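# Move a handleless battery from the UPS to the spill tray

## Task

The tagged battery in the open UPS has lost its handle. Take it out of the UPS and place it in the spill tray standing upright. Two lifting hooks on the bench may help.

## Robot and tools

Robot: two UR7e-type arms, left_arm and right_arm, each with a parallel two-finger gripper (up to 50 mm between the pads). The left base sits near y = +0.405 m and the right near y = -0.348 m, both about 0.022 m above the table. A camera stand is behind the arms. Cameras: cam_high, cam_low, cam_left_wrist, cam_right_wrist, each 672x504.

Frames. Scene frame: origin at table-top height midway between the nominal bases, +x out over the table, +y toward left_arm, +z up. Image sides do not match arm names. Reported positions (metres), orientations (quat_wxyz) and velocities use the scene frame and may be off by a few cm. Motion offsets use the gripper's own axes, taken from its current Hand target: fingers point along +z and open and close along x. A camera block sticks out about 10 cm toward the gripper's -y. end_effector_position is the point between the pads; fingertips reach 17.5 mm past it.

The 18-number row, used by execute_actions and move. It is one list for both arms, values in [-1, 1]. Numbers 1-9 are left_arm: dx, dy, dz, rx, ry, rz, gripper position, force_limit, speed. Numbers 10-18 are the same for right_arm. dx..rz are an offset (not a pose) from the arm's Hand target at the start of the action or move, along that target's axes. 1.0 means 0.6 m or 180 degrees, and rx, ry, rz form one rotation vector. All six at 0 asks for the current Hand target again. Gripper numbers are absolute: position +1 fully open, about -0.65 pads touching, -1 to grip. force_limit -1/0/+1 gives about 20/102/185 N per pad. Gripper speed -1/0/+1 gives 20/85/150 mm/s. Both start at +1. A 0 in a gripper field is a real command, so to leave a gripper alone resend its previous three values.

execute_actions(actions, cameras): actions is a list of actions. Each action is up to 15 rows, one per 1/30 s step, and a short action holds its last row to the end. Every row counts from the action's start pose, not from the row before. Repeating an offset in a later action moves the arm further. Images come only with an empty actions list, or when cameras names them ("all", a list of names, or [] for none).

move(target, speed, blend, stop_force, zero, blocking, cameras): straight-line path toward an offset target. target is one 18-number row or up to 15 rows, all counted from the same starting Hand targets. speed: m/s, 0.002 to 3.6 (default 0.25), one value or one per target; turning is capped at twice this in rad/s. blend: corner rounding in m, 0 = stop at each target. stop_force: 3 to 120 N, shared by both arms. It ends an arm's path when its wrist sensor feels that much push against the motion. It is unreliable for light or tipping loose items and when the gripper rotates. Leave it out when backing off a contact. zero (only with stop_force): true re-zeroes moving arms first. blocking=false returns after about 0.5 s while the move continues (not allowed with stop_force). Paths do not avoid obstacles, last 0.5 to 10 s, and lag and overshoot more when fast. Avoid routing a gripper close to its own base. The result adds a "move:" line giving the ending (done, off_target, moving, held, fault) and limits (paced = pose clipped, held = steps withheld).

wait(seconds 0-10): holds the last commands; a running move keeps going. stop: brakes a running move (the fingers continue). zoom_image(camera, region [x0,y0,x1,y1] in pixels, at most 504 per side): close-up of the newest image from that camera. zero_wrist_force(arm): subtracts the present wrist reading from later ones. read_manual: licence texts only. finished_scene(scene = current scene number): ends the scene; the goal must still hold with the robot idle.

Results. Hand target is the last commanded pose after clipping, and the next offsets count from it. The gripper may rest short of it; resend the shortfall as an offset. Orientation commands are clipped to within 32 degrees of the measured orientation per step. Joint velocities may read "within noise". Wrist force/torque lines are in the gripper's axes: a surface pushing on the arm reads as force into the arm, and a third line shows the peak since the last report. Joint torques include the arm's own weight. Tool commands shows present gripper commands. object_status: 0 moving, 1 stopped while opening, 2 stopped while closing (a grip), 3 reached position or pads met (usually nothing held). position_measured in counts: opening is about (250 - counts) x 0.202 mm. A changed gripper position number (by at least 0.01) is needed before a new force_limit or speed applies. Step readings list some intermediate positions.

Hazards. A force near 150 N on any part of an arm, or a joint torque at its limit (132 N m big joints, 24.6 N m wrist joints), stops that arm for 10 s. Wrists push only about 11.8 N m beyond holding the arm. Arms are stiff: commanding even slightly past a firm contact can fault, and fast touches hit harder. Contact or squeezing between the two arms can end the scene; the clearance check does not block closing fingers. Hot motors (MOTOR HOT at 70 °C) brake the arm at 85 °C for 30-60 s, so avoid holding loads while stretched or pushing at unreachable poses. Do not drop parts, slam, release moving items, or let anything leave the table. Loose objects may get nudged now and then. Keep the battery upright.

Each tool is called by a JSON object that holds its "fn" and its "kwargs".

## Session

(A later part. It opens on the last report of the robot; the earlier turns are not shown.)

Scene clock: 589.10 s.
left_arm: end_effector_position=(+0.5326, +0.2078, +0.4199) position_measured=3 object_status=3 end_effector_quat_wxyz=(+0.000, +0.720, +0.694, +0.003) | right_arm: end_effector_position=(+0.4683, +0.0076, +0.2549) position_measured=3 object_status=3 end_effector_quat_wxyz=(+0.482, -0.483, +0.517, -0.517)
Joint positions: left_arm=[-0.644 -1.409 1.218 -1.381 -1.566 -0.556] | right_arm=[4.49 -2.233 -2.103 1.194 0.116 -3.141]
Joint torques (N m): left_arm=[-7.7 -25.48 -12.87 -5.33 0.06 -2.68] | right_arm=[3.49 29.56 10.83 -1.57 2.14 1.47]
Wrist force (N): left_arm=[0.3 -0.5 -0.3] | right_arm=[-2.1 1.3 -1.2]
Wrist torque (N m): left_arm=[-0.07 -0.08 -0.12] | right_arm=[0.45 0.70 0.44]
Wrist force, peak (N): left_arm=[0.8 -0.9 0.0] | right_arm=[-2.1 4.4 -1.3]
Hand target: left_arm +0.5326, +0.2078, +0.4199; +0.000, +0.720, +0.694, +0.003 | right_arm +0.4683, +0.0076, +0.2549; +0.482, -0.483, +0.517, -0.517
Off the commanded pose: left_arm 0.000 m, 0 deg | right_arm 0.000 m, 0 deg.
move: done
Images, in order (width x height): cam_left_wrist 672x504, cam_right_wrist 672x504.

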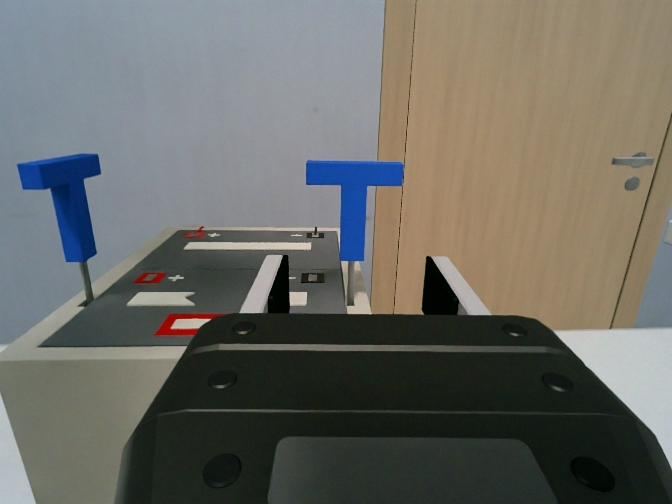

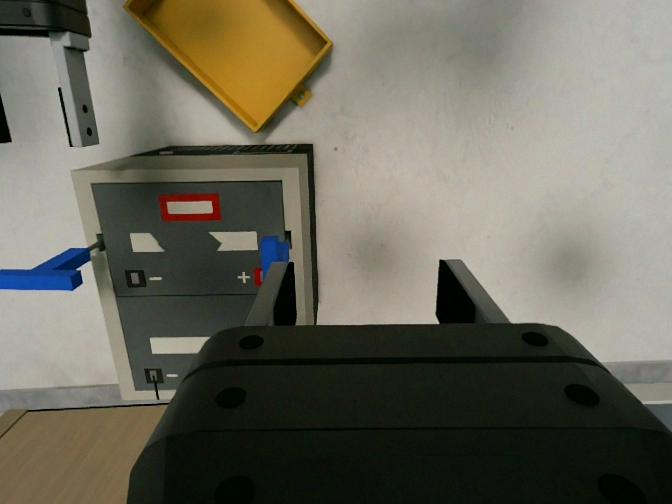

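{"fn": "move", "kwargs": {"target": [0,0,0,0,0,0,1,0,0,0.0012,0,0.146,0,0,0,1,0,-1], "speed": 0.08, "stop_force": 7}}

{"fn": "move", "kwargs": {"target": [0,0,0,0,0,0,1,0,0,0,0,0,0,0,0,-1,-0.5,-1], "cameras": ["cam_left_wrist","cam_right_wrist"]}}

Scene clock: 603.03 s.
left_arm: end_effector_position=(+0.5326, +0.2078, +0.4199) position_measured=3 object_status=3 end_effector_quat_wxyz=(+0.000, +0.720, +0.694, +0.003) | right_arm: end_effector_position=(+0.5557, +0.0008, +0.2549) position_measured=3 object_status=3 end_effector_quat_wxyz=(+0.482, -0.483, +0.517, -0.517)
Joint positions: left_arm=[-0.644 -1.409 1.218 -1.381 -1.566 -0.556] | right_arm=[4.29 -2.281 -1.973 1.113 0.317 -3.142]
Joint torques (N m): left_arm=[-7.84 -25.96 -12.96 -5.23 0.76 -2.49] | right_arm=[12.39 48.74 10.92 3.46 1.83 1.41]
Wrist force (N): left_arm=[0.6 -0.3 -0.2] | right_arm=[-2.4 1.2 -1.3]
Wrist torque (N m): left_arm=[-0.03 -0.12 -0.12] | right_arm=[0.47 0.75 0.44]
Wrist force, peak (N): left_arm=[0.7 -1.1 -0.1] | right_arm=[-2.5 1.6 -2.5]
Hand target: left_arm +0.5326, +0.2078, +0.4199; +0.000, +0.720, +0.694, +0.003 | right_arm +0.5557, +0.0008, +0.2549; +0.482, -0.483, +0.517, -0.517
Off the commanded pose: left_arm 0.000 m, 0 deg | right_arm 0.000 m, 0 deg.
move: done

Scene clock: 605.10 s.
left_arm: end_effector_position=(+0.5326, +0.2078, +0.4199) position_measured=3 object_status=3 end_effector_quat_wxyz=(+0.000, +0.720, +0.694, +0.003) | right_arm: end_effector_position=(+0.5557, +0.0008, +0.2549) position_measured=184 object_status=2 end_effector_quat_wxyz=(+0.482, -0.483, +0.517, -0.517)
Joint positions: left_arm=[-0.644 -1.409 1.218 -1.381 -1.566 -0.556] | right_arm=[4.29 -2.281 -1.973 1.113 0.317 -3.142]
Joint torques (N m): left_arm=[-6.7 -25.38 -13.07 -5.22 0.75 -2.45] | right_arm=[12.65 48.78 16.56 3.11 1.76 1.35]
Wrist force (N): left_arm=[0.3 -0.7 -0.5] | right_arm=[-2.1 2.0 -1.3]
Wrist torque (N m): left_arm=[-0.11 -0.09 -0.12] | right_arm=[0.50 0.71 0.44]
Wrist force, peak (N): left_arm=[0.5 -0.8 -0.4] | right_arm=[-2.3 1.9 -1.3]
Hand target: left_arm +0.5326, +0.2078, +0.4199; +0.000, +0.720, +0.694, +0.003 | right_arm +0.5557, +0.0008, +0.2549; +0.482, -0.483, +0.517, -0.517
Off the commanded pose: left_arm 0.000 m, 0 deg | right_arm 0.000 m, 0 deg.
move: done
Images, in order (width x height): cam_left_wrist 672x504, cam_right_wrist 672x504.

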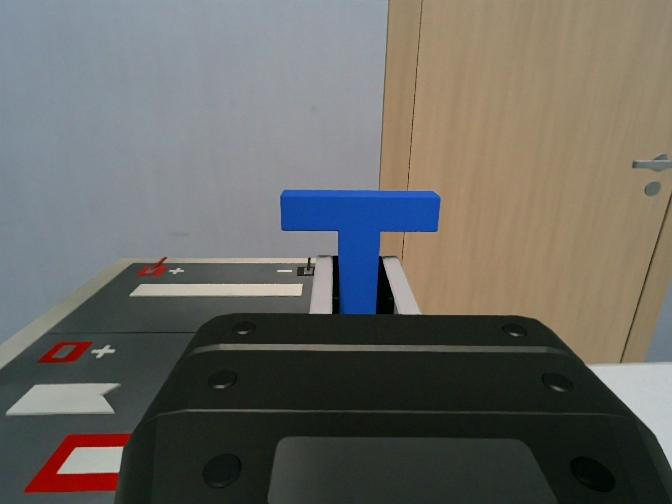

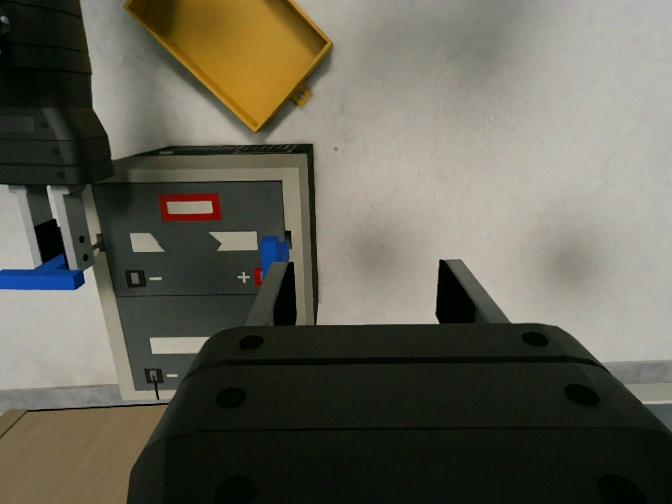

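{"fn": "move", "kwargs": {"target": [-0.0862,0.074,0.1166,0,0,0,1,0,0,0,0,0,0,0,0,-1,-0.5,-1], "speed": 0.15, "cameras": ["cam_right_wrist"]}}

Scene clock: 612.47 s.
left_arm: end_effector_position=(+0.5753, +0.1547, +0.3500) position_measured=3 object_status=3 end_effector_quat_wxyz=(+0.000, +0.720, +0.694, +0.003) | right_arm: end_effector_position=(+0.5557, +0.0008, +0.2549) position_measured=184 object_status=2 end_effector_quat_wxyz=(+0.482, -0.483, +0.517, -0.517)
Joint positions: left_arm=[-0.677 -1.277 1.234 -1.528 -1.566 -0.589] | right_arm=[4.29 -2.281 -1.973 1.113 0.317 -3.142]
Joint torques (N m): left_arm=[7.33 -38.55 -35.44 -2.29 0.95 2.66] | right_arm=[9.39 47.07 16.73 2.51 1.74 1.47]
Wrist force (N): left_arm=[0.5 -0.3 0.2] | right_arm=[-2.2 1.8 -1.1]
Wrist torque (N m): left_arm=[-0.01 -0.13 -0.01] | right_arm=[0.45 0.72 0.44]
Wrist force, peak (N): left_arm=[1.6 -1.8 -1.9] | right_arm=[-2.4 2.0 -1.5]
Hand target: left_arm +0.5754, +0.1548, +0.3499; +0.000, +0.720, +0.694, +0.003 | right_arm +0.5557, +0.0008, +0.2549; +0.482, -0.483, +0.517, -0.517
Off the commanded pose: left_arm 0.000 m, 0 deg | right_arm 0.000 m, 0 deg.
move: done
Images, in order (width x height): cam_right_wrist 672x504.

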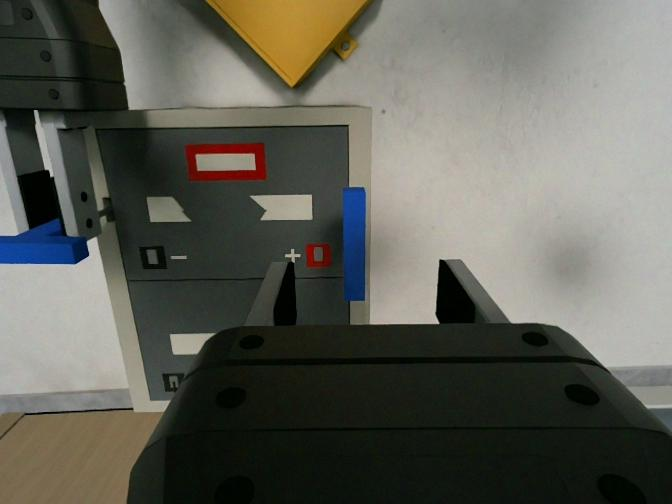

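{"fn": "move", "kwargs": {"target": [-0.0075,0.001,0.111,0,0,0,1,0,0,0,0,0,0,0,0,-1,-0.5,-1], "speed": 0.05, "stop_force": 6}}

{"fn": "move", "kwargs": {"target": [0,0,0,0,0,0,-1,-0.2,-1,0,0,0,0,0,0,-1,-0.5,-1], "cameras": ["cam_right_wrist"]}}

Scene clock: 623.17 s.
left_arm: end_effector_position=(+0.5761, +0.1505, +0.2833) position_measured=3 object_status=3 end_effector_quat_wxyz=(+0.000, +0.720, +0.694, +0.003) | right_arm: end_effector_position=(+0.5557, +0.0008, +0.2549) position_measured=184 object_status=2 end_effector_quat_wxyz=(+0.482, -0.483, +0.517, -0.517)
Joint positions: left_arm=[-0.682 -1.265 1.388 -1.695 -1.566 -0.594] | right_arm=[4.29 -2.281 -1.973 1.113 0.317 -3.142]
Joint torques (N m): left_arm=[5.33 -51.59 -41.28 -1.23 0.33 -0.25] | right_arm=[6.97 44.05 17.12 1.89 1.68 1.29]
Wrist force (N): left_arm=[0.5 -0.1 -0.3] | right_arm=[-2.3 1.9 -1.2]
Wrist torque (N m): left_arm=[0.02 -0.10 0.01] | right_arm=[0.49 0.73 0.44]
Wrist force, peak (N): left_arm=[0.7 -0.1 0.9] | right_arm=[-2.3 2.1 -1.2]
Hand target: left_arm +0.5761, +0.1505, +0.2833; +0.000, +0.720, +0.694, +0.003 | right_arm +0.5557, +0.0008, +0.2549; +0.482, -0.483, +0.517, -0.517
Off the commanded pose: left_arm 0.000 m, 0 deg | right_arm 0.000 m, 0 deg.
move: done

Scene clock: 625.43 s.
left_arm: end_effector_position=(+0.5761, +0.1506, +0.2833) position_measured=203 object_status=2 end_effector_quat_wxyz=(+0.000, +0.720, +0.694, +0.003) | right_arm: end_effector_position=(+0.5557, +0.0008, +0.2549) position_measured=184 object_status=2 end_effector_quat_wxyz=(+0.482, -0.483, +0.517, -0.517)
Joint positions: left_arm=[-0.681 -1.265 1.388 -1.695 -1.566 -0.594] | right_arm=[4.29 -2.281 -1.973 1.113 0.317 -3.142]
Joint torques (N m): left_arm=[-3.6 -48.37 -41.32 -5.78 -4.2 2.38] | right_arm=[5.5 43.21 16.86 1.6 1.73 1.22]
Wrist force (N): left_arm=[13.1 -0.5 -3.7] | right_arm=[-2.3 1.8 -1.3]
Wrist torque (N m): left_arm=[0.09 0.94 0.02] | right_arm=[0.47 0.75 0.44]
Wrist force, peak (N): left_arm=[13.1 -0.5 -3.7] | right_arm=[-2.4 2.1 -1.3]
Hand target: left_arm +0.5761, +0.1505, +0.2833; +0.000, +0.720, +0.694, +0.003 | right_arm +0.5557, +0.0008, +0.2549; +0.482, -0.483, +0.517, -0.517
Off the commanded pose: left_arm 0.000 m, 0 deg | right_arm 0.000 m, 0 deg.
move: done
Images, in order (width x height): cam_right_wrist 672x504.

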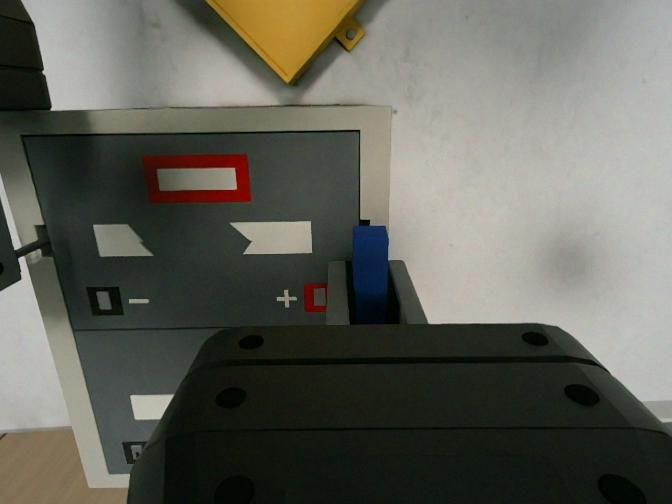

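{"fn": "move", "kwargs": {"target": [[0.004,0,-0.006,0,0,0,-1,-0.2,-1,0,0,0,0,0,0,-1,-0.5,-1],[0.004,0,-0.006,0,0,0.5,-1,-0.2,-1,0,0,0,0,0,0,-1,-0.5,-1]], "speed": [0.03,0.3]}}

{"fn": "move", "kwargs": {"target": [0,0,-0.035,0,0,0,-1,-0.2,-1,0,-0.035,0,0,0,0,-1,-0.5,-1], "speed": 0.01, "stop_force": 7, "cameras": ["cam_right_wrist","cam_left_wrist","cam_high"]}}

Scene clock: 637.53 s.
left_arm: end_effector_position=(+0.5761, +0.1529, +0.2869) position_measured=204 object_status=2 end_effector_quat_wxyz=(-0.002, +1.000, -0.018, +0.002) | right_arm: end_effector_position=(+0.5557, +0.0008, +0.2549) position_measured=184 object_status=2 end_effector_quat_wxyz=(+0.482, -0.483, +0.517, -0.517)
Joint positions: left_arm=[-0.678 -1.268 1.383 -1.687 -1.566 0.98] | right_arm=[4.29 -2.281 -1.973 1.113 0.317 -3.142]
Joint torques (N m): left_arm=[7.94 -32.85 -28.25 -4.03 -0.69 2.59] | right_arm=[1.54 39.91 16.78 0.65 1.77 1.12]
Wrist force (N): left_arm=[0.7 0.0 0.2] | right_arm=[-2.2 1.8 -1.2]
Wrist torque (N m): left_arm=[0.05 -0.13 0.01] | right_arm=[0.46 0.71 0.44]
Wrist force, peak (N): left_arm=[14.1 -0.5 -3.5] | right_arm=[-2.4 2.1 -1.3]
Hand target: left_arm +0.5762, +0.1529, +0.2869; -0.002, +1.000, -0.018, +0.002 | right_arm +0.5557, +0.0008, +0.2549; +0.482, -0.483, +0.517, -0.517
Off the commanded pose: left_arm 0.000 m, 0 deg | right_arm 0.000 m, 0 deg.
move: done

Scene clock: 639.63 s.
left_arm: end_effector_position=(+0.5761, +0.1529, +0.2965) position_measured=204 object_status=2 end_effector_quat_wxyz=(-0.002, +1.000, -0.018, +0.002) | right_arm: end_effector_position=(+0.5557, +0.0008, +0.2681) position_measured=184 object_status=2 end_effector_quat_wxyz=(+0.482, -0.483, +0.517, -0.517)
Joint positions: left_arm=[-0.678 -1.271 1.361 -1.663 -1.566 0.98] | right_arm=[4.29 -2.251 -1.975 1.085 0.317 -3.142]
Joint torques (N m): left_arm=[1.26 -47.77 -17.47 -5.96 0.31 0.58] | right_arm=[1.68 29.68 20.8 3.92 1.54 -1.09]
Wrist force (N): left_arm=[0.3 0.3 8.2] | right_arm=[-1.6 9.6 -1.2]
Wrist torque (N m): left_arm=[0.01 -0.16 0.00] | right_arm=[0.58 0.69 0.38]
Wrist force, peak (N): left_arm=[1.9 1.4 17.2] | right_arm=[-3.1 21.8 -0.8]
Hand target: left_arm +0.5761, +0.1529, +0.2965; -0.002, +1.000, -0.018, +0.002 (not the last commanded pose) | right_arm +0.5557, +0.0009, +0.2681; +0.482, -0.483, +0.517, -0.517 (not the last commanded pose)
Off the commanded pose: left_arm 0.011 m, 0 deg | right_arm 0.008 m, 0 deg.
move: contact (left_arm, right_arm)
Images, in order (width x height): cam_high 672x504, cam_left_wrist 672x504, cam_right_wrist 672x504.

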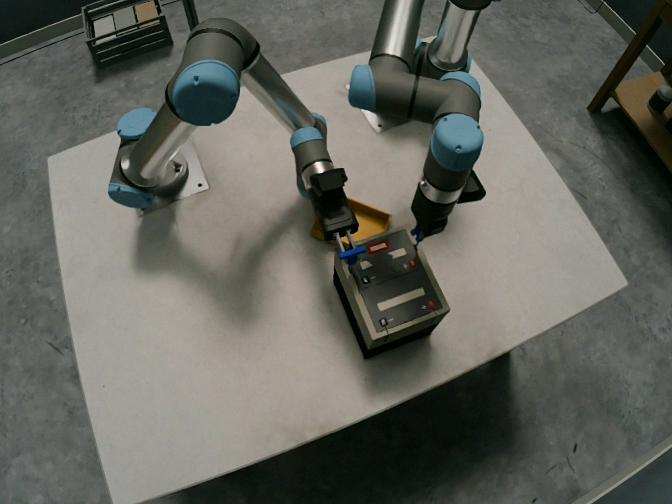

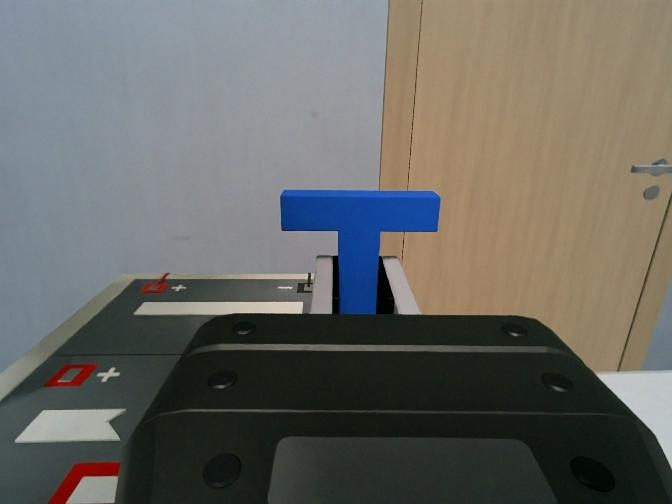

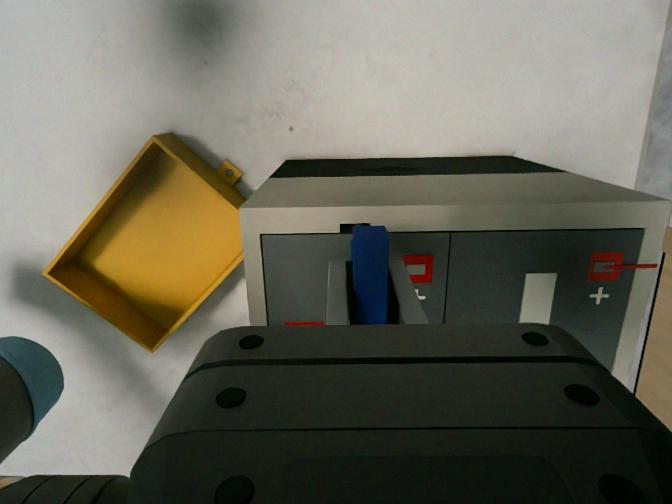

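{"fn": "move", "kwargs": {"target": [[0,0,-0.02,0,0,0,-1,-0.2,-1,0,-0.02,0,0,0,0,-1,-0.5,-1],[0,0,-0.25,0,0,0,-1,-0.2,-1,0,-0.25,0,0,0,0,-1,-0.5,-1]], "speed": [0.02,0.06], "blend": [0.002,0], "cameras": ["cam_high","cam_low","cam_right_wrist","cam_left_wrist"]}}

Scene clock: 650.70 s.
left_arm: end_effector_position=(+0.5756, +0.1523, +0.4464) position_measured=204 object_status=2 end_effector_quat_wxyz=(-0.002, +1.000, -0.018, +0.002) | right_arm: end_effector_position=(+0.5557, +0.0010, +0.4182) position_measured=184 object_status=2 end_effector_quat_wxyz=(+0.482, -0.483, +0.517, -0.517)
Joint positions: left_arm=[-0.68 -1.229 0.917 -1.261 -1.566 0.979] | right_arm=[4.29 -1.952 -1.918 0.728 0.317 -3.142]
Joint torques (N m): left_arm=[-5.81 -63.89 -26.03 -7.83 -0.6 -2.47] | right_arm=[12.04 30.79 18.82 4.97 -1.15 1.1]
Wrist force (N): left_arm=[0.9 -3.6 19.2] | right_arm=[0.3 21.7 -1.1]
Wrist torque (N m): left_arm=[0.16 -0.16 0.01] | right_arm=[0.65 0.75 0.10]
Wrist force, peak (N): left_arm=[1.3 2.1 21.7] | right_arm=[-3.0 23.5 -1.2]
Hand target: left_arm +0.5755, +0.1524, +0.4465; -0.002, +1.000, -0.018, +0.002 | right_arm +0.5557, +0.0010, +0.4181; +0.482, -0.483, +0.517, -0.517
Off the commanded pose: left_arm 0.000 m, 0 deg | right_arm 0.000 m, 0 deg.
move: done

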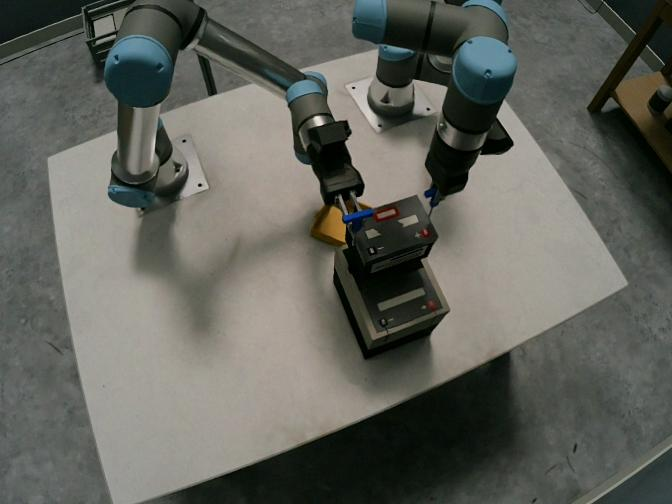

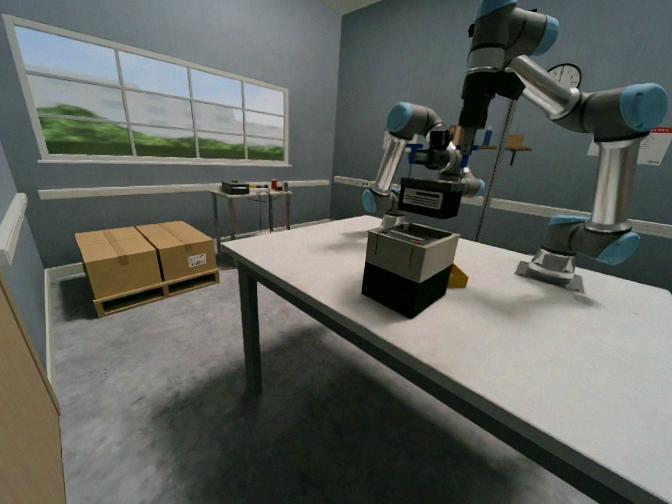

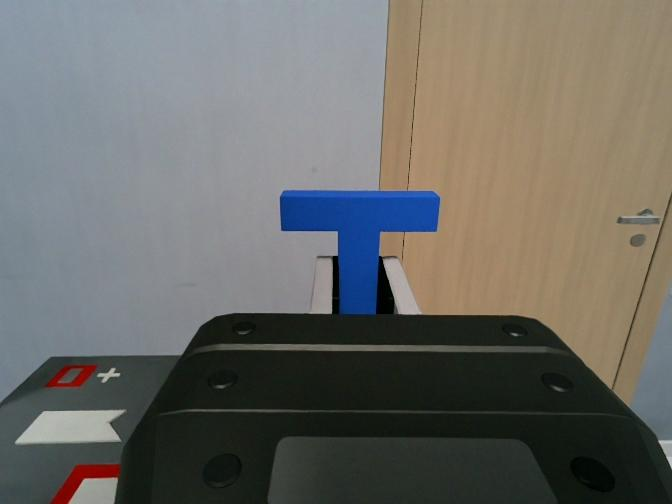

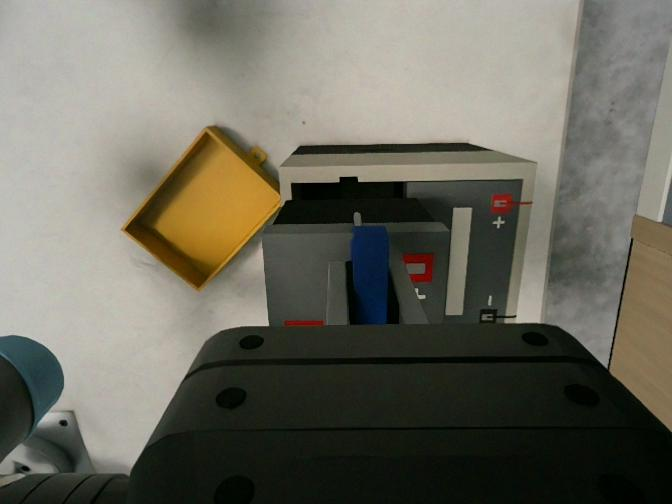

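{"fn": "zoom_image", "kwargs": {"camera": "cam_right_wrist", "region": [100, 100, 300, 310]}}

Scaled by 2.400 from the camera's 672x504 image, which has a finer 960x720 frame.

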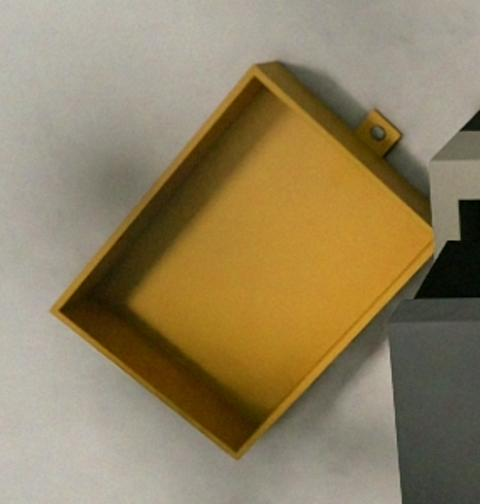

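{"fn": "move", "kwargs": {"target": [[-0.0367,0.0012,0,0,0,0.0403,-1,-0.2,-1,-0.0012,0,-0.0685,0,0.0403,0,-1,-0.5,-1],[-0.0735,0.0047,0,0,0,0.0806,-1,-0.2,-1,-0.0045,0,-0.1365,0,0.0806,0,-1,-0.5,-1],[-0.1108,0.01,0,0,0,0.1208,-1,-0.2,-1,-0.01,0,-0.2037,0,0.1208,0,-1,-0.5,-1],[-0.1492,0.017,0,0,0,0.1611,-1,-0.2,-1,-0.0168,0,-0.2697,0,0.1611,0,-1,-0.5,-1],[-0.1883,0.0262,0,0,0,0.2014,-1,-0.2,-1,-0.0253,0,-0.3347,0,0.2014,0,-1,-0.5,-1],[-0.2287,0.0368,0,0,0,0.2417,-1,-0.2,-1,-0.0355,0,-0.3982,0,0.2417,0,-1,-0.5,-1]], "speed": 0.07, "blend": 0.005, "cameras": ["cam_high","cam_low","cam_right_wrist"]}}

Scene clock: 752.53 s.
left_arm: end_effector_position=(+0.4375, +0.1352, +0.4459) position_measured=204 object_status=2 end_effector_quat_wxyz=(-0.002, +0.922, -0.387, +0.001) | right_arm: end_effector_position=(+0.3188, +0.0389, +0.4181) position_measured=184 object_status=2 end_effector_quat_wxyz=(+0.256, -0.257, +0.659, -0.659)
Joint positions: left_arm=[-0.867 -1.529 1.283 -1.325 -1.565 1.552] | right_arm=[4.665 -2.197 -1.513 0.567 -0.817 -3.142]
Joint torques (N m): left_arm=[6.82 -28.58 -50.81 -7.68 0.11 -2.79] | right_arm=[-11.82 58.17 15.51 -2.96 2.12 -1.25]
Wrist force (N): left_arm=[1.1 -4.0 18.6] | right_arm=[0.9 21.1 -0.7]
Wrist torque (N m): left_arm=[0.17 -0.09 -0.09] | right_arm=[0.68 0.70 0.16]
Wrist force, peak (N): left_arm=[0.6 -4.4 19.8] | right_arm=[0.9 22.2 -1.2]
Hand target: left_arm +0.4376, +0.1352, +0.4459; -0.002, +0.922, -0.387, +0.001 | right_arm +0.3188, +0.0388, +0.4181; +0.256, -0.257, +0.659, -0.659
Off the commanded pose: left_arm 0.000 m, 0 deg | right_arm 0.000 m, 0 deg.
move: done
Images, in order (width x height): cam_high 672x504, cam_low 672x504, cam_right_wrist 672x504.

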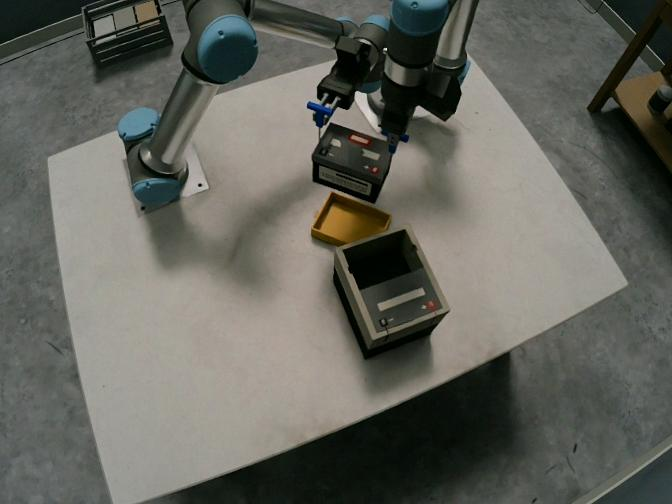

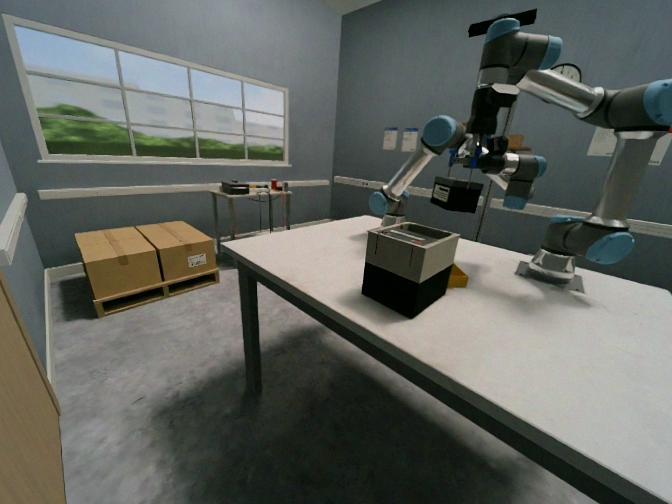

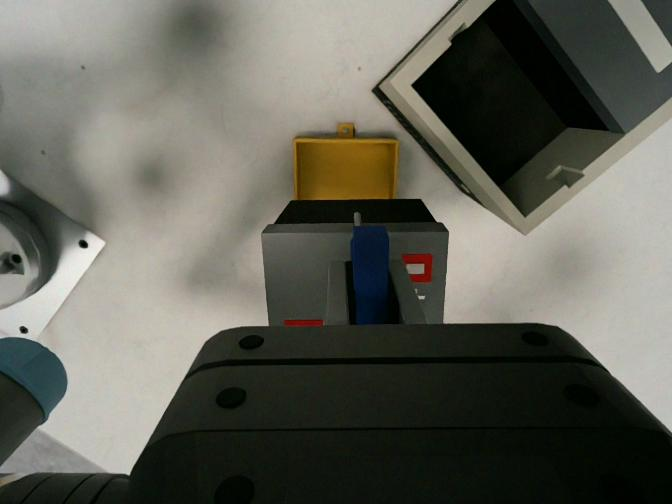

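{"fn": "move", "kwargs": {"target": [0.0033,-0.005,0.3267,0,0,0,-1,-0.2,-1,-0.005,0.3267,0.0033,0,0,0,-1,-0.5,-1], "speed": 0.08, "cameras": ["cam_high","cam_low","cam_right_wrist"]}}

{"fn": "zoom_image", "kwargs": {"camera": "cam_high", "region": [280, 110, 420, 260]}}

Scene clock: 769.27 s.
left_arm: end_effector_position=(+0.4419, +0.1366, +0.2498) position_measured=204 object_status=2 end_effector_quat_wxyz=(-0.002, +0.922, -0.387, +0.001) | right_arm: end_effector_position=(+0.3223, +0.0392, +0.2221) position_measured=184 object_status=2 end_effector_quat_wxyz=(+0.256, -0.257, +0.659, -0.659)
Joint positions: left_arm=[-0.858 -1.518 1.778 -1.83 -1.565 1.56] | right_arm=[4.659 -2.513 -1.55 0.921 -0.811 -3.142]
Joint torques (N m): left_arm=[5.9 -49.08 -48.87 -4.2 1.53 2.08] | right_arm=[-10.17 56.34 6.29 -7.43 0.95 0.47]
Wrist force (N): left_arm=[0.6 1.8 18.5] | right_arm=[-3.8 21.2 -1.4]
Wrist torque (N m): left_arm=[-0.06 -0.17 -0.13] | right_arm=[0.64 0.71 0.51]
Wrist force, peak (N): left_arm=[0.9 2.4 22.6] | right_arm=[-4.1 25.2 -0.8]
Hand target: left_arm +0.4419, +0.1366, +0.2499; -0.002, +0.922, -0.387, +0.001 | right_arm +0.3223, +0.0392, +0.2221; +0.256, -0.257, +0.659, -0.659
Off the commanded pose: left_arm 0.000 m, 0 deg | right_arm 0.000 m, 0 deg.
move: done
Images, in order (width x height): cam_high 672x504, cam_low 672x504, cam_right_wrist 672x504.

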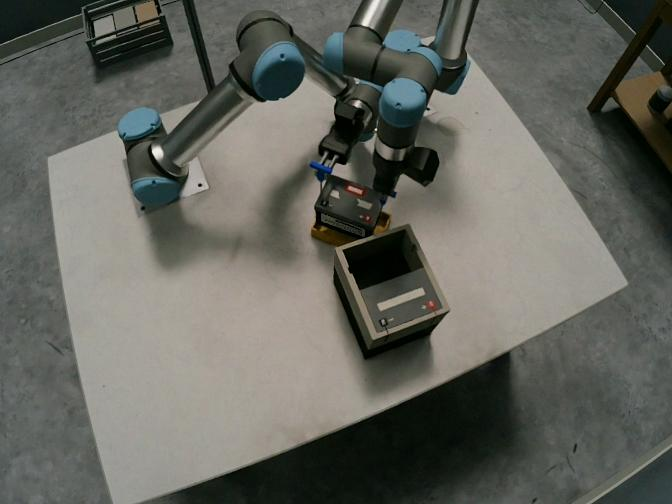

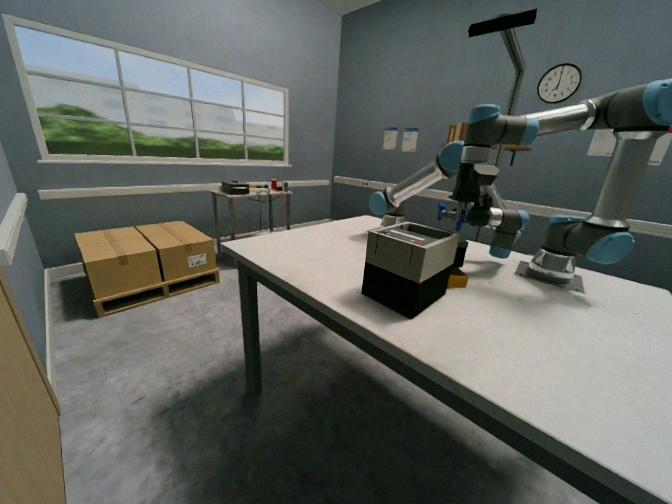

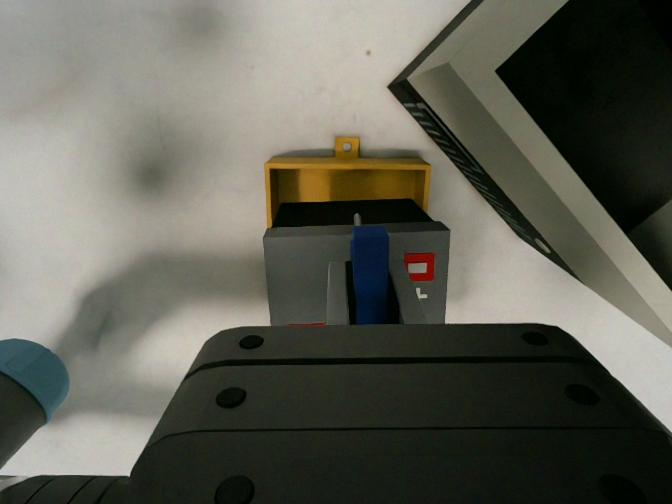

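Scaled by 3.360 from the camera's 672x504 image, which has a finer 960x720 frame.

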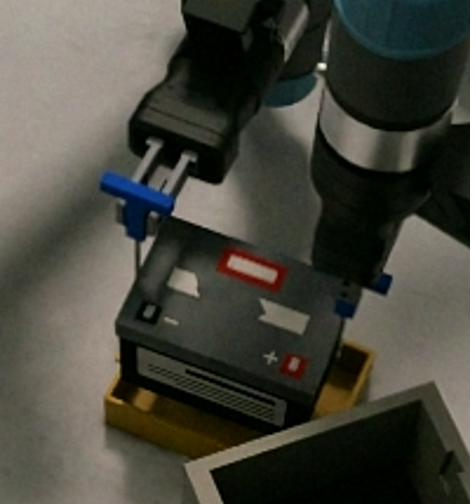

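{"fn": "zoom_image", "kwargs": {"camera": "cam_right_wrist", "region": [240, 120, 460, 330]}}

Scaled by 2.291 from the camera's 672x504 image, which has a finer 960x720 frame.

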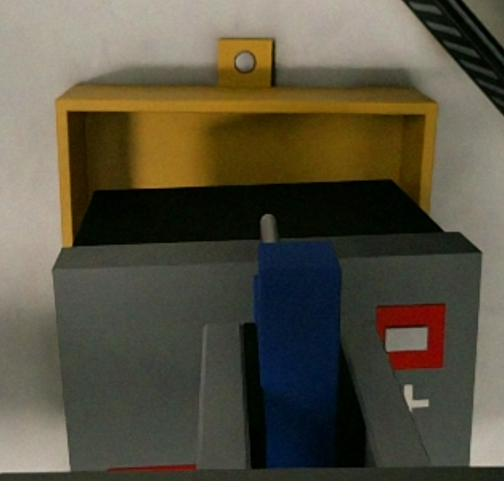

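{"fn": "move", "kwargs": {"target": [[0.0017,-0.0067,0.01,0,0,0,-1,-0.2,-1,-0.0067,0.01,0.0017,0,0,0,-1,-0.5,-1],[0.0017,-0.0067,0.09,0,0,0,-1,-0.2,-1,-0.0067,0.09,0.0017,0,0,0,-1,-0.5,-1]], "speed": 0.04, "blend": 0.003, "cameras": ["cam_high","cam_low","cam_right_wrist"]}}

{"fn": "zoom_image", "kwargs": {"camera": "cam_high", "region": [280, 130, 420, 270]}}

Scene clock: 806.87 s.
left_arm: end_effector_position=(+0.4457, +0.1389, +0.1957) position_measured=204 object_status=2 end_effector_quat_wxyz=(-0.002, +0.922, -0.387, +0.001) | right_arm: end_effector_position=(+0.3260, +0.0411, +0.1680) position_measured=184 object_status=2 end_effector_quat_wxyz=(+0.256, -0.257, +0.659, -0.659)
Joint positions: left_arm=[-0.85 -1.471 1.872 -1.972 -1.565 1.568] | right_arm=[4.653 -2.621 -1.511 0.99 -0.805 -3.142]
Joint torques (N m): left_arm=[8.97 -50.62 -51.09 -2.82 0.66 2.83] | right_arm=[10.23 63.2 4.31 -7.61 -2.65 0.71]
Wrist force (N): left_arm=[0.7 3.1 18.5] | right_arm=[-4.8 21.3 -1.6]
Wrist torque (N m): left_arm=[-0.16 -0.14 -0.13] | right_arm=[0.63 0.64 0.61]
Wrist force, peak (N): left_arm=[0.7 3.3 20.9] | right_arm=[-5.2 23.3 -1.8]
Hand target: left_arm +0.4457, +0.1389, +0.1959; -0.002, +0.922, -0.387, +0.001 | right_arm +0.3260, +0.0411, +0.1681; +0.256, -0.257, +0.659, -0.659
Off the commanded pose: left_arm 0.000 m, 0 deg | right_arm 0.000 m, 0 deg.
move: done
Images, in order (width x height): cam_high 672x504, cam_low 672x504, cam_right_wrist 672x504.

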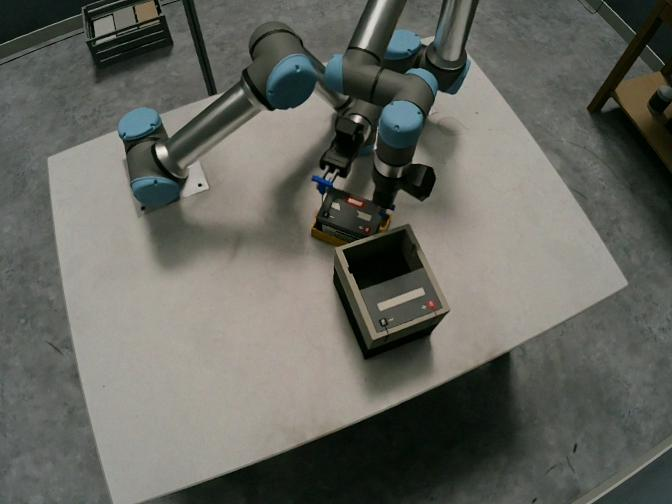

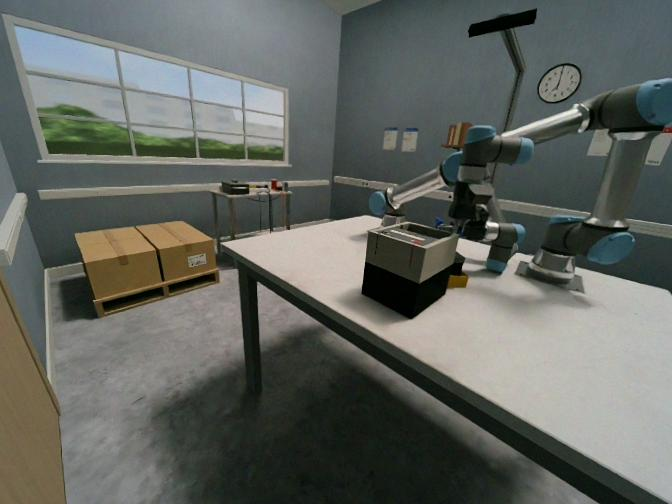

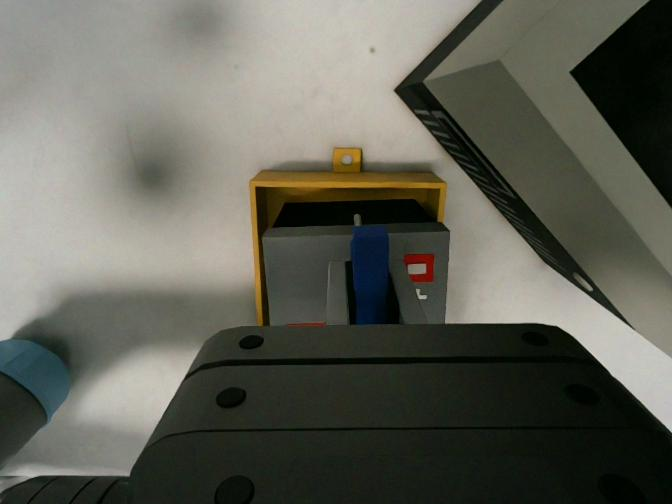

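Scaled by 3.600 from the camera's 672x504 image, which has a finer 960x720 frame.

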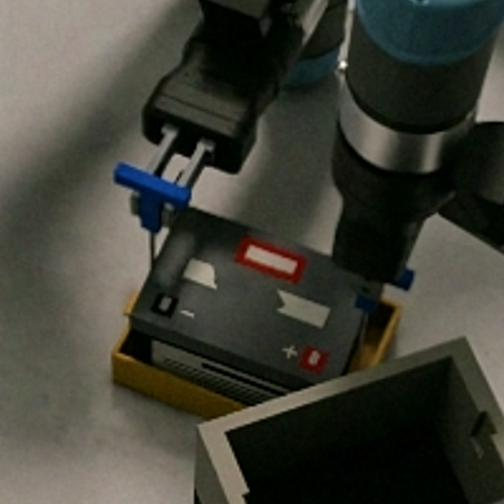

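{"fn": "move", "kwargs": {"target": [0,0,0.018,0,0,0,-1,-0.2,-1,0,0.0135,0,0,0,0,-1,-0.5,-1], "speed": 0.01, "stop_force": 8}}

Scene clock: 814.83 s.
left_arm: end_effector_position=(+0.4458, +0.1389, +0.1893) position_measured=204 object_status=2 end_effector_quat_wxyz=(-0.002, +0.922, -0.387, +0.001) | right_arm: end_effector_position=(+0.3260, +0.0411, +0.1608) position_measured=184 object_status=2 end_effector_quat_wxyz=(+0.256, -0.257, +0.659, -0.659)
Joint positions: left_arm=[-0.85 -1.465 1.883 -1.989 -1.565 1.568] | right_arm=[4.653 -2.635 -1.506 0.999 -0.805 -3.142]
Joint torques (N m): left_arm=[-2.14 -40.87 -39.16 -0.96 0.03 2.45] | right_arm=[1.71 62.31 5.01 -6.31 -0.81 1.25]
Wrist force (N): left_arm=[1.0 -0.6 0.3] | right_arm=[0.6 14.1 -1.3]
Wrist torque (N m): left_arm=[-0.07 -0.17 -0.13] | right_arm=[0.57 0.73 0.19]
Wrist force, peak (N): left_arm=[0.5 3.4 19.6] | right_arm=[-3.2 22.6 -1.2]
Hand target: left_arm +0.4458, +0.1389, +0.1893; -0.002, +0.922, -0.387, +0.001 (not the last commanded pose) | right_arm +0.3260, +0.0411, +0.1608; +0.256, -0.257, +0.659, -0.659 (not the last commanded pose)
Off the commanded pose: left_arm 0.004 m, 0 deg | right_arm 0.001 m, 0 deg.
move: contact (left_arm, right_arm)

{"fn": "move", "kwargs": {"target": [0,0,0.004,0,0,0,-1,-0.2,-1,0,0.0028,0,0,0,0,-1,-0.5,-1], "speed": 0.008}}

{"fn": "move", "kwargs": {"target": [0,-0.022,0,0,0,0,-1,-0.2,-1,0,0,0,0,0,0,-1,-0.5,-1], "speed": 0.02, "cameras": ["cam_right_wrist"]}}

Scene clock: 820.43 s.
left_arm: end_effector_position=(+0.4458, +0.1389, +0.1868) position_measured=204 object_status=2 end_effector_quat_wxyz=(-0.002, +0.922, -0.387, +0.001) | right_arm: end_effector_position=(+0.3260, +0.0411, +0.1591) position_measured=184 object_status=2 end_effector_quat_wxyz=(+0.256, -0.257, +0.659, -0.659)
Joint positions: left_arm=[-0.85 -1.462 1.887 -1.996 -1.565 1.568] | right_arm=[4.653 -2.639 -1.505 1.001 -0.805 -3.142]
Joint torques (N m): left_arm=[-0.99 -24.61 -14.96 -4.6 -0.13 2.19] | right_arm=[1.7 41.21 18.54 0.48 -0.59 1.42]
Wrist force (N): left_arm=[0.6 -0.6 0.1] | right_arm=[2.6 0.2 -1.0]
Wrist torque (N m): left_arm=[-0.06 -0.12 -0.13] | right_arm=[0.50 0.70 0.10]
Wrist force, peak (N): left_arm=[1.1 -0.8 0.3] | right_arm=[0.7 14.9 -1.1]
Hand target: left_arm +0.4458, +0.1389, +0.1869; -0.002, +0.922, -0.387, +0.001 | right_arm +0.3260, +0.0411, +0.1591; +0.256, -0.257, +0.659, -0.659
Off the commanded pose: left_arm 0.000 m, 0 deg | right_arm 0.000 m, 0 deg.
move: done

Scene clock: 821.37 s.
left_arm: end_effector_position=(+0.4553, +0.1482, +0.1869) position_measured=204 object_status=2 end_effector_quat_wxyz=(-0.002, +0.922, -0.387, +0.001) | right_arm: end_effector_position=(+0.3260, +0.0411, +0.1591) position_measured=184 object_status=2 end_effector_quat_wxyz=(+0.256, -0.257, +0.659, -0.659)
Joint positions: left_arm=[-0.823 -1.454 1.877 -1.995 -1.565 1.595] | right_arm=[4.653 -2.639 -1.505 1.001 -0.805 -3.142]
Joint torques (N m): left_arm=[-5.75 -32 -29.35 -1.12 0.08 -2.12] | right_arm=[1.3 55.01 12.21 -2.79 -0.63 1.41]
Wrist force (N): left_arm=[0.5 -0.5 0.5] | right_arm=[2.3 -0.1 -1.1]
Wrist torque (N m): left_arm=[-0.07 -0.10 -0.13] | right_arm=[0.49 0.74 0.10]
Wrist force, peak (N): left_arm=[1.0 -1.3 0.6] | right_arm=[2.6 -0.8 -1.2]
Hand target: left_arm +0.4552, +0.1481, +0.1869; -0.002, +0.922, -0.387, +0.001 | right_arm +0.3260, +0.0411, +0.1591; +0.256, -0.257, +0.659, -0.659
Off the commanded pose: left_arm 0.000 m, 0 deg | right_arm 0.000 m, 0 deg.
move: done
Images, in order (width x height): cam_right_wrist 672x504.

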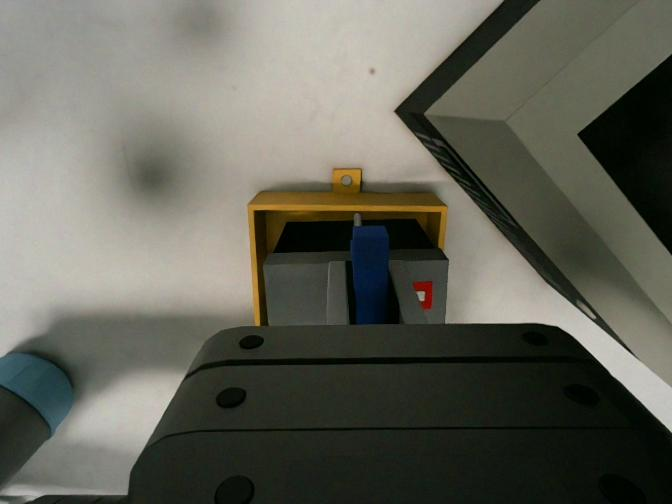

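{"fn": "move", "kwargs": {"target": [[0,0,-0.01,0,0,0,-1,-0.2,-1,0.022,0,0,0,0,0,-1,-0.5,-1],[0,0,-0.2,0,0,0,-1,-0.2,-1,0.022,-0.19,0,0,0,0,-1,-0.5,-1]], "speed": [0.02,0.1], "blend": [0,0], "cameras": ["cam_right_wrist","cam_high"]}}

Scene clock: 828.47 s.
left_arm: end_effector_position=(+0.4547, +0.1477, +0.3070) position_measured=204 object_status=2 end_effector_quat_wxyz=(-0.002, +0.922, -0.387, +0.001) | right_arm: end_effector_position=(+0.3162, +0.0323, +0.2731) position_measured=184 object_status=2 end_effector_quat_wxyz=(+0.256, -0.257, +0.659, -0.659)
Joint positions: left_arm=[-0.825 -1.531 1.642 -1.683 -1.566 1.593] | right_arm=[4.669 -2.408 -1.591 0.856 -0.822 -3.142]
Joint torques (N m): left_arm=[-5.52 -20.51 -19.1 -3.76 0.63 -2.63] | right_arm=[-11.6 42.17 20.3 -0.47 1.99 -0.28]
Wrist force (N): left_arm=[0.6 -0.1 0.3] | right_arm=[-2.0 2.2 -1.0]
Wrist torque (N m): left_arm=[0.03 -0.13 -0.01] | right_arm=[0.54 0.70 0.46]
Wrist force, peak (N): left_arm=[0.7 -0.3 2.2] | right_arm=[-1.9 4.2 -1.3]
Hand target: left_arm +0.4547, +0.1477, +0.3069; -0.002, +0.922, -0.387, +0.001 | right_arm +0.3162, +0.0323, +0.2731; +0.256, -0.257, +0.659, -0.659
Off the commanded pose: left_arm 0.000 m, 0 deg | right_arm 0.000 m, 0 deg.
move: done
Images, in order (width x height): cam_high 672x504, cam_right_wrist 672x504.

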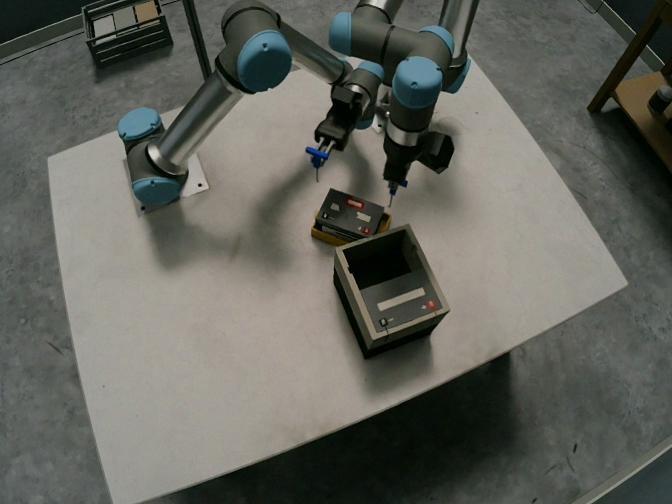

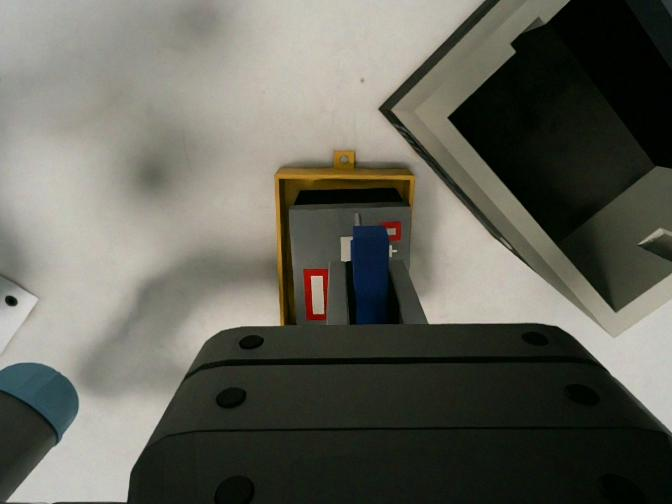

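{"fn": "finished_scene", "kwargs": {"scene": 2}}

The scene is finished: the task was done.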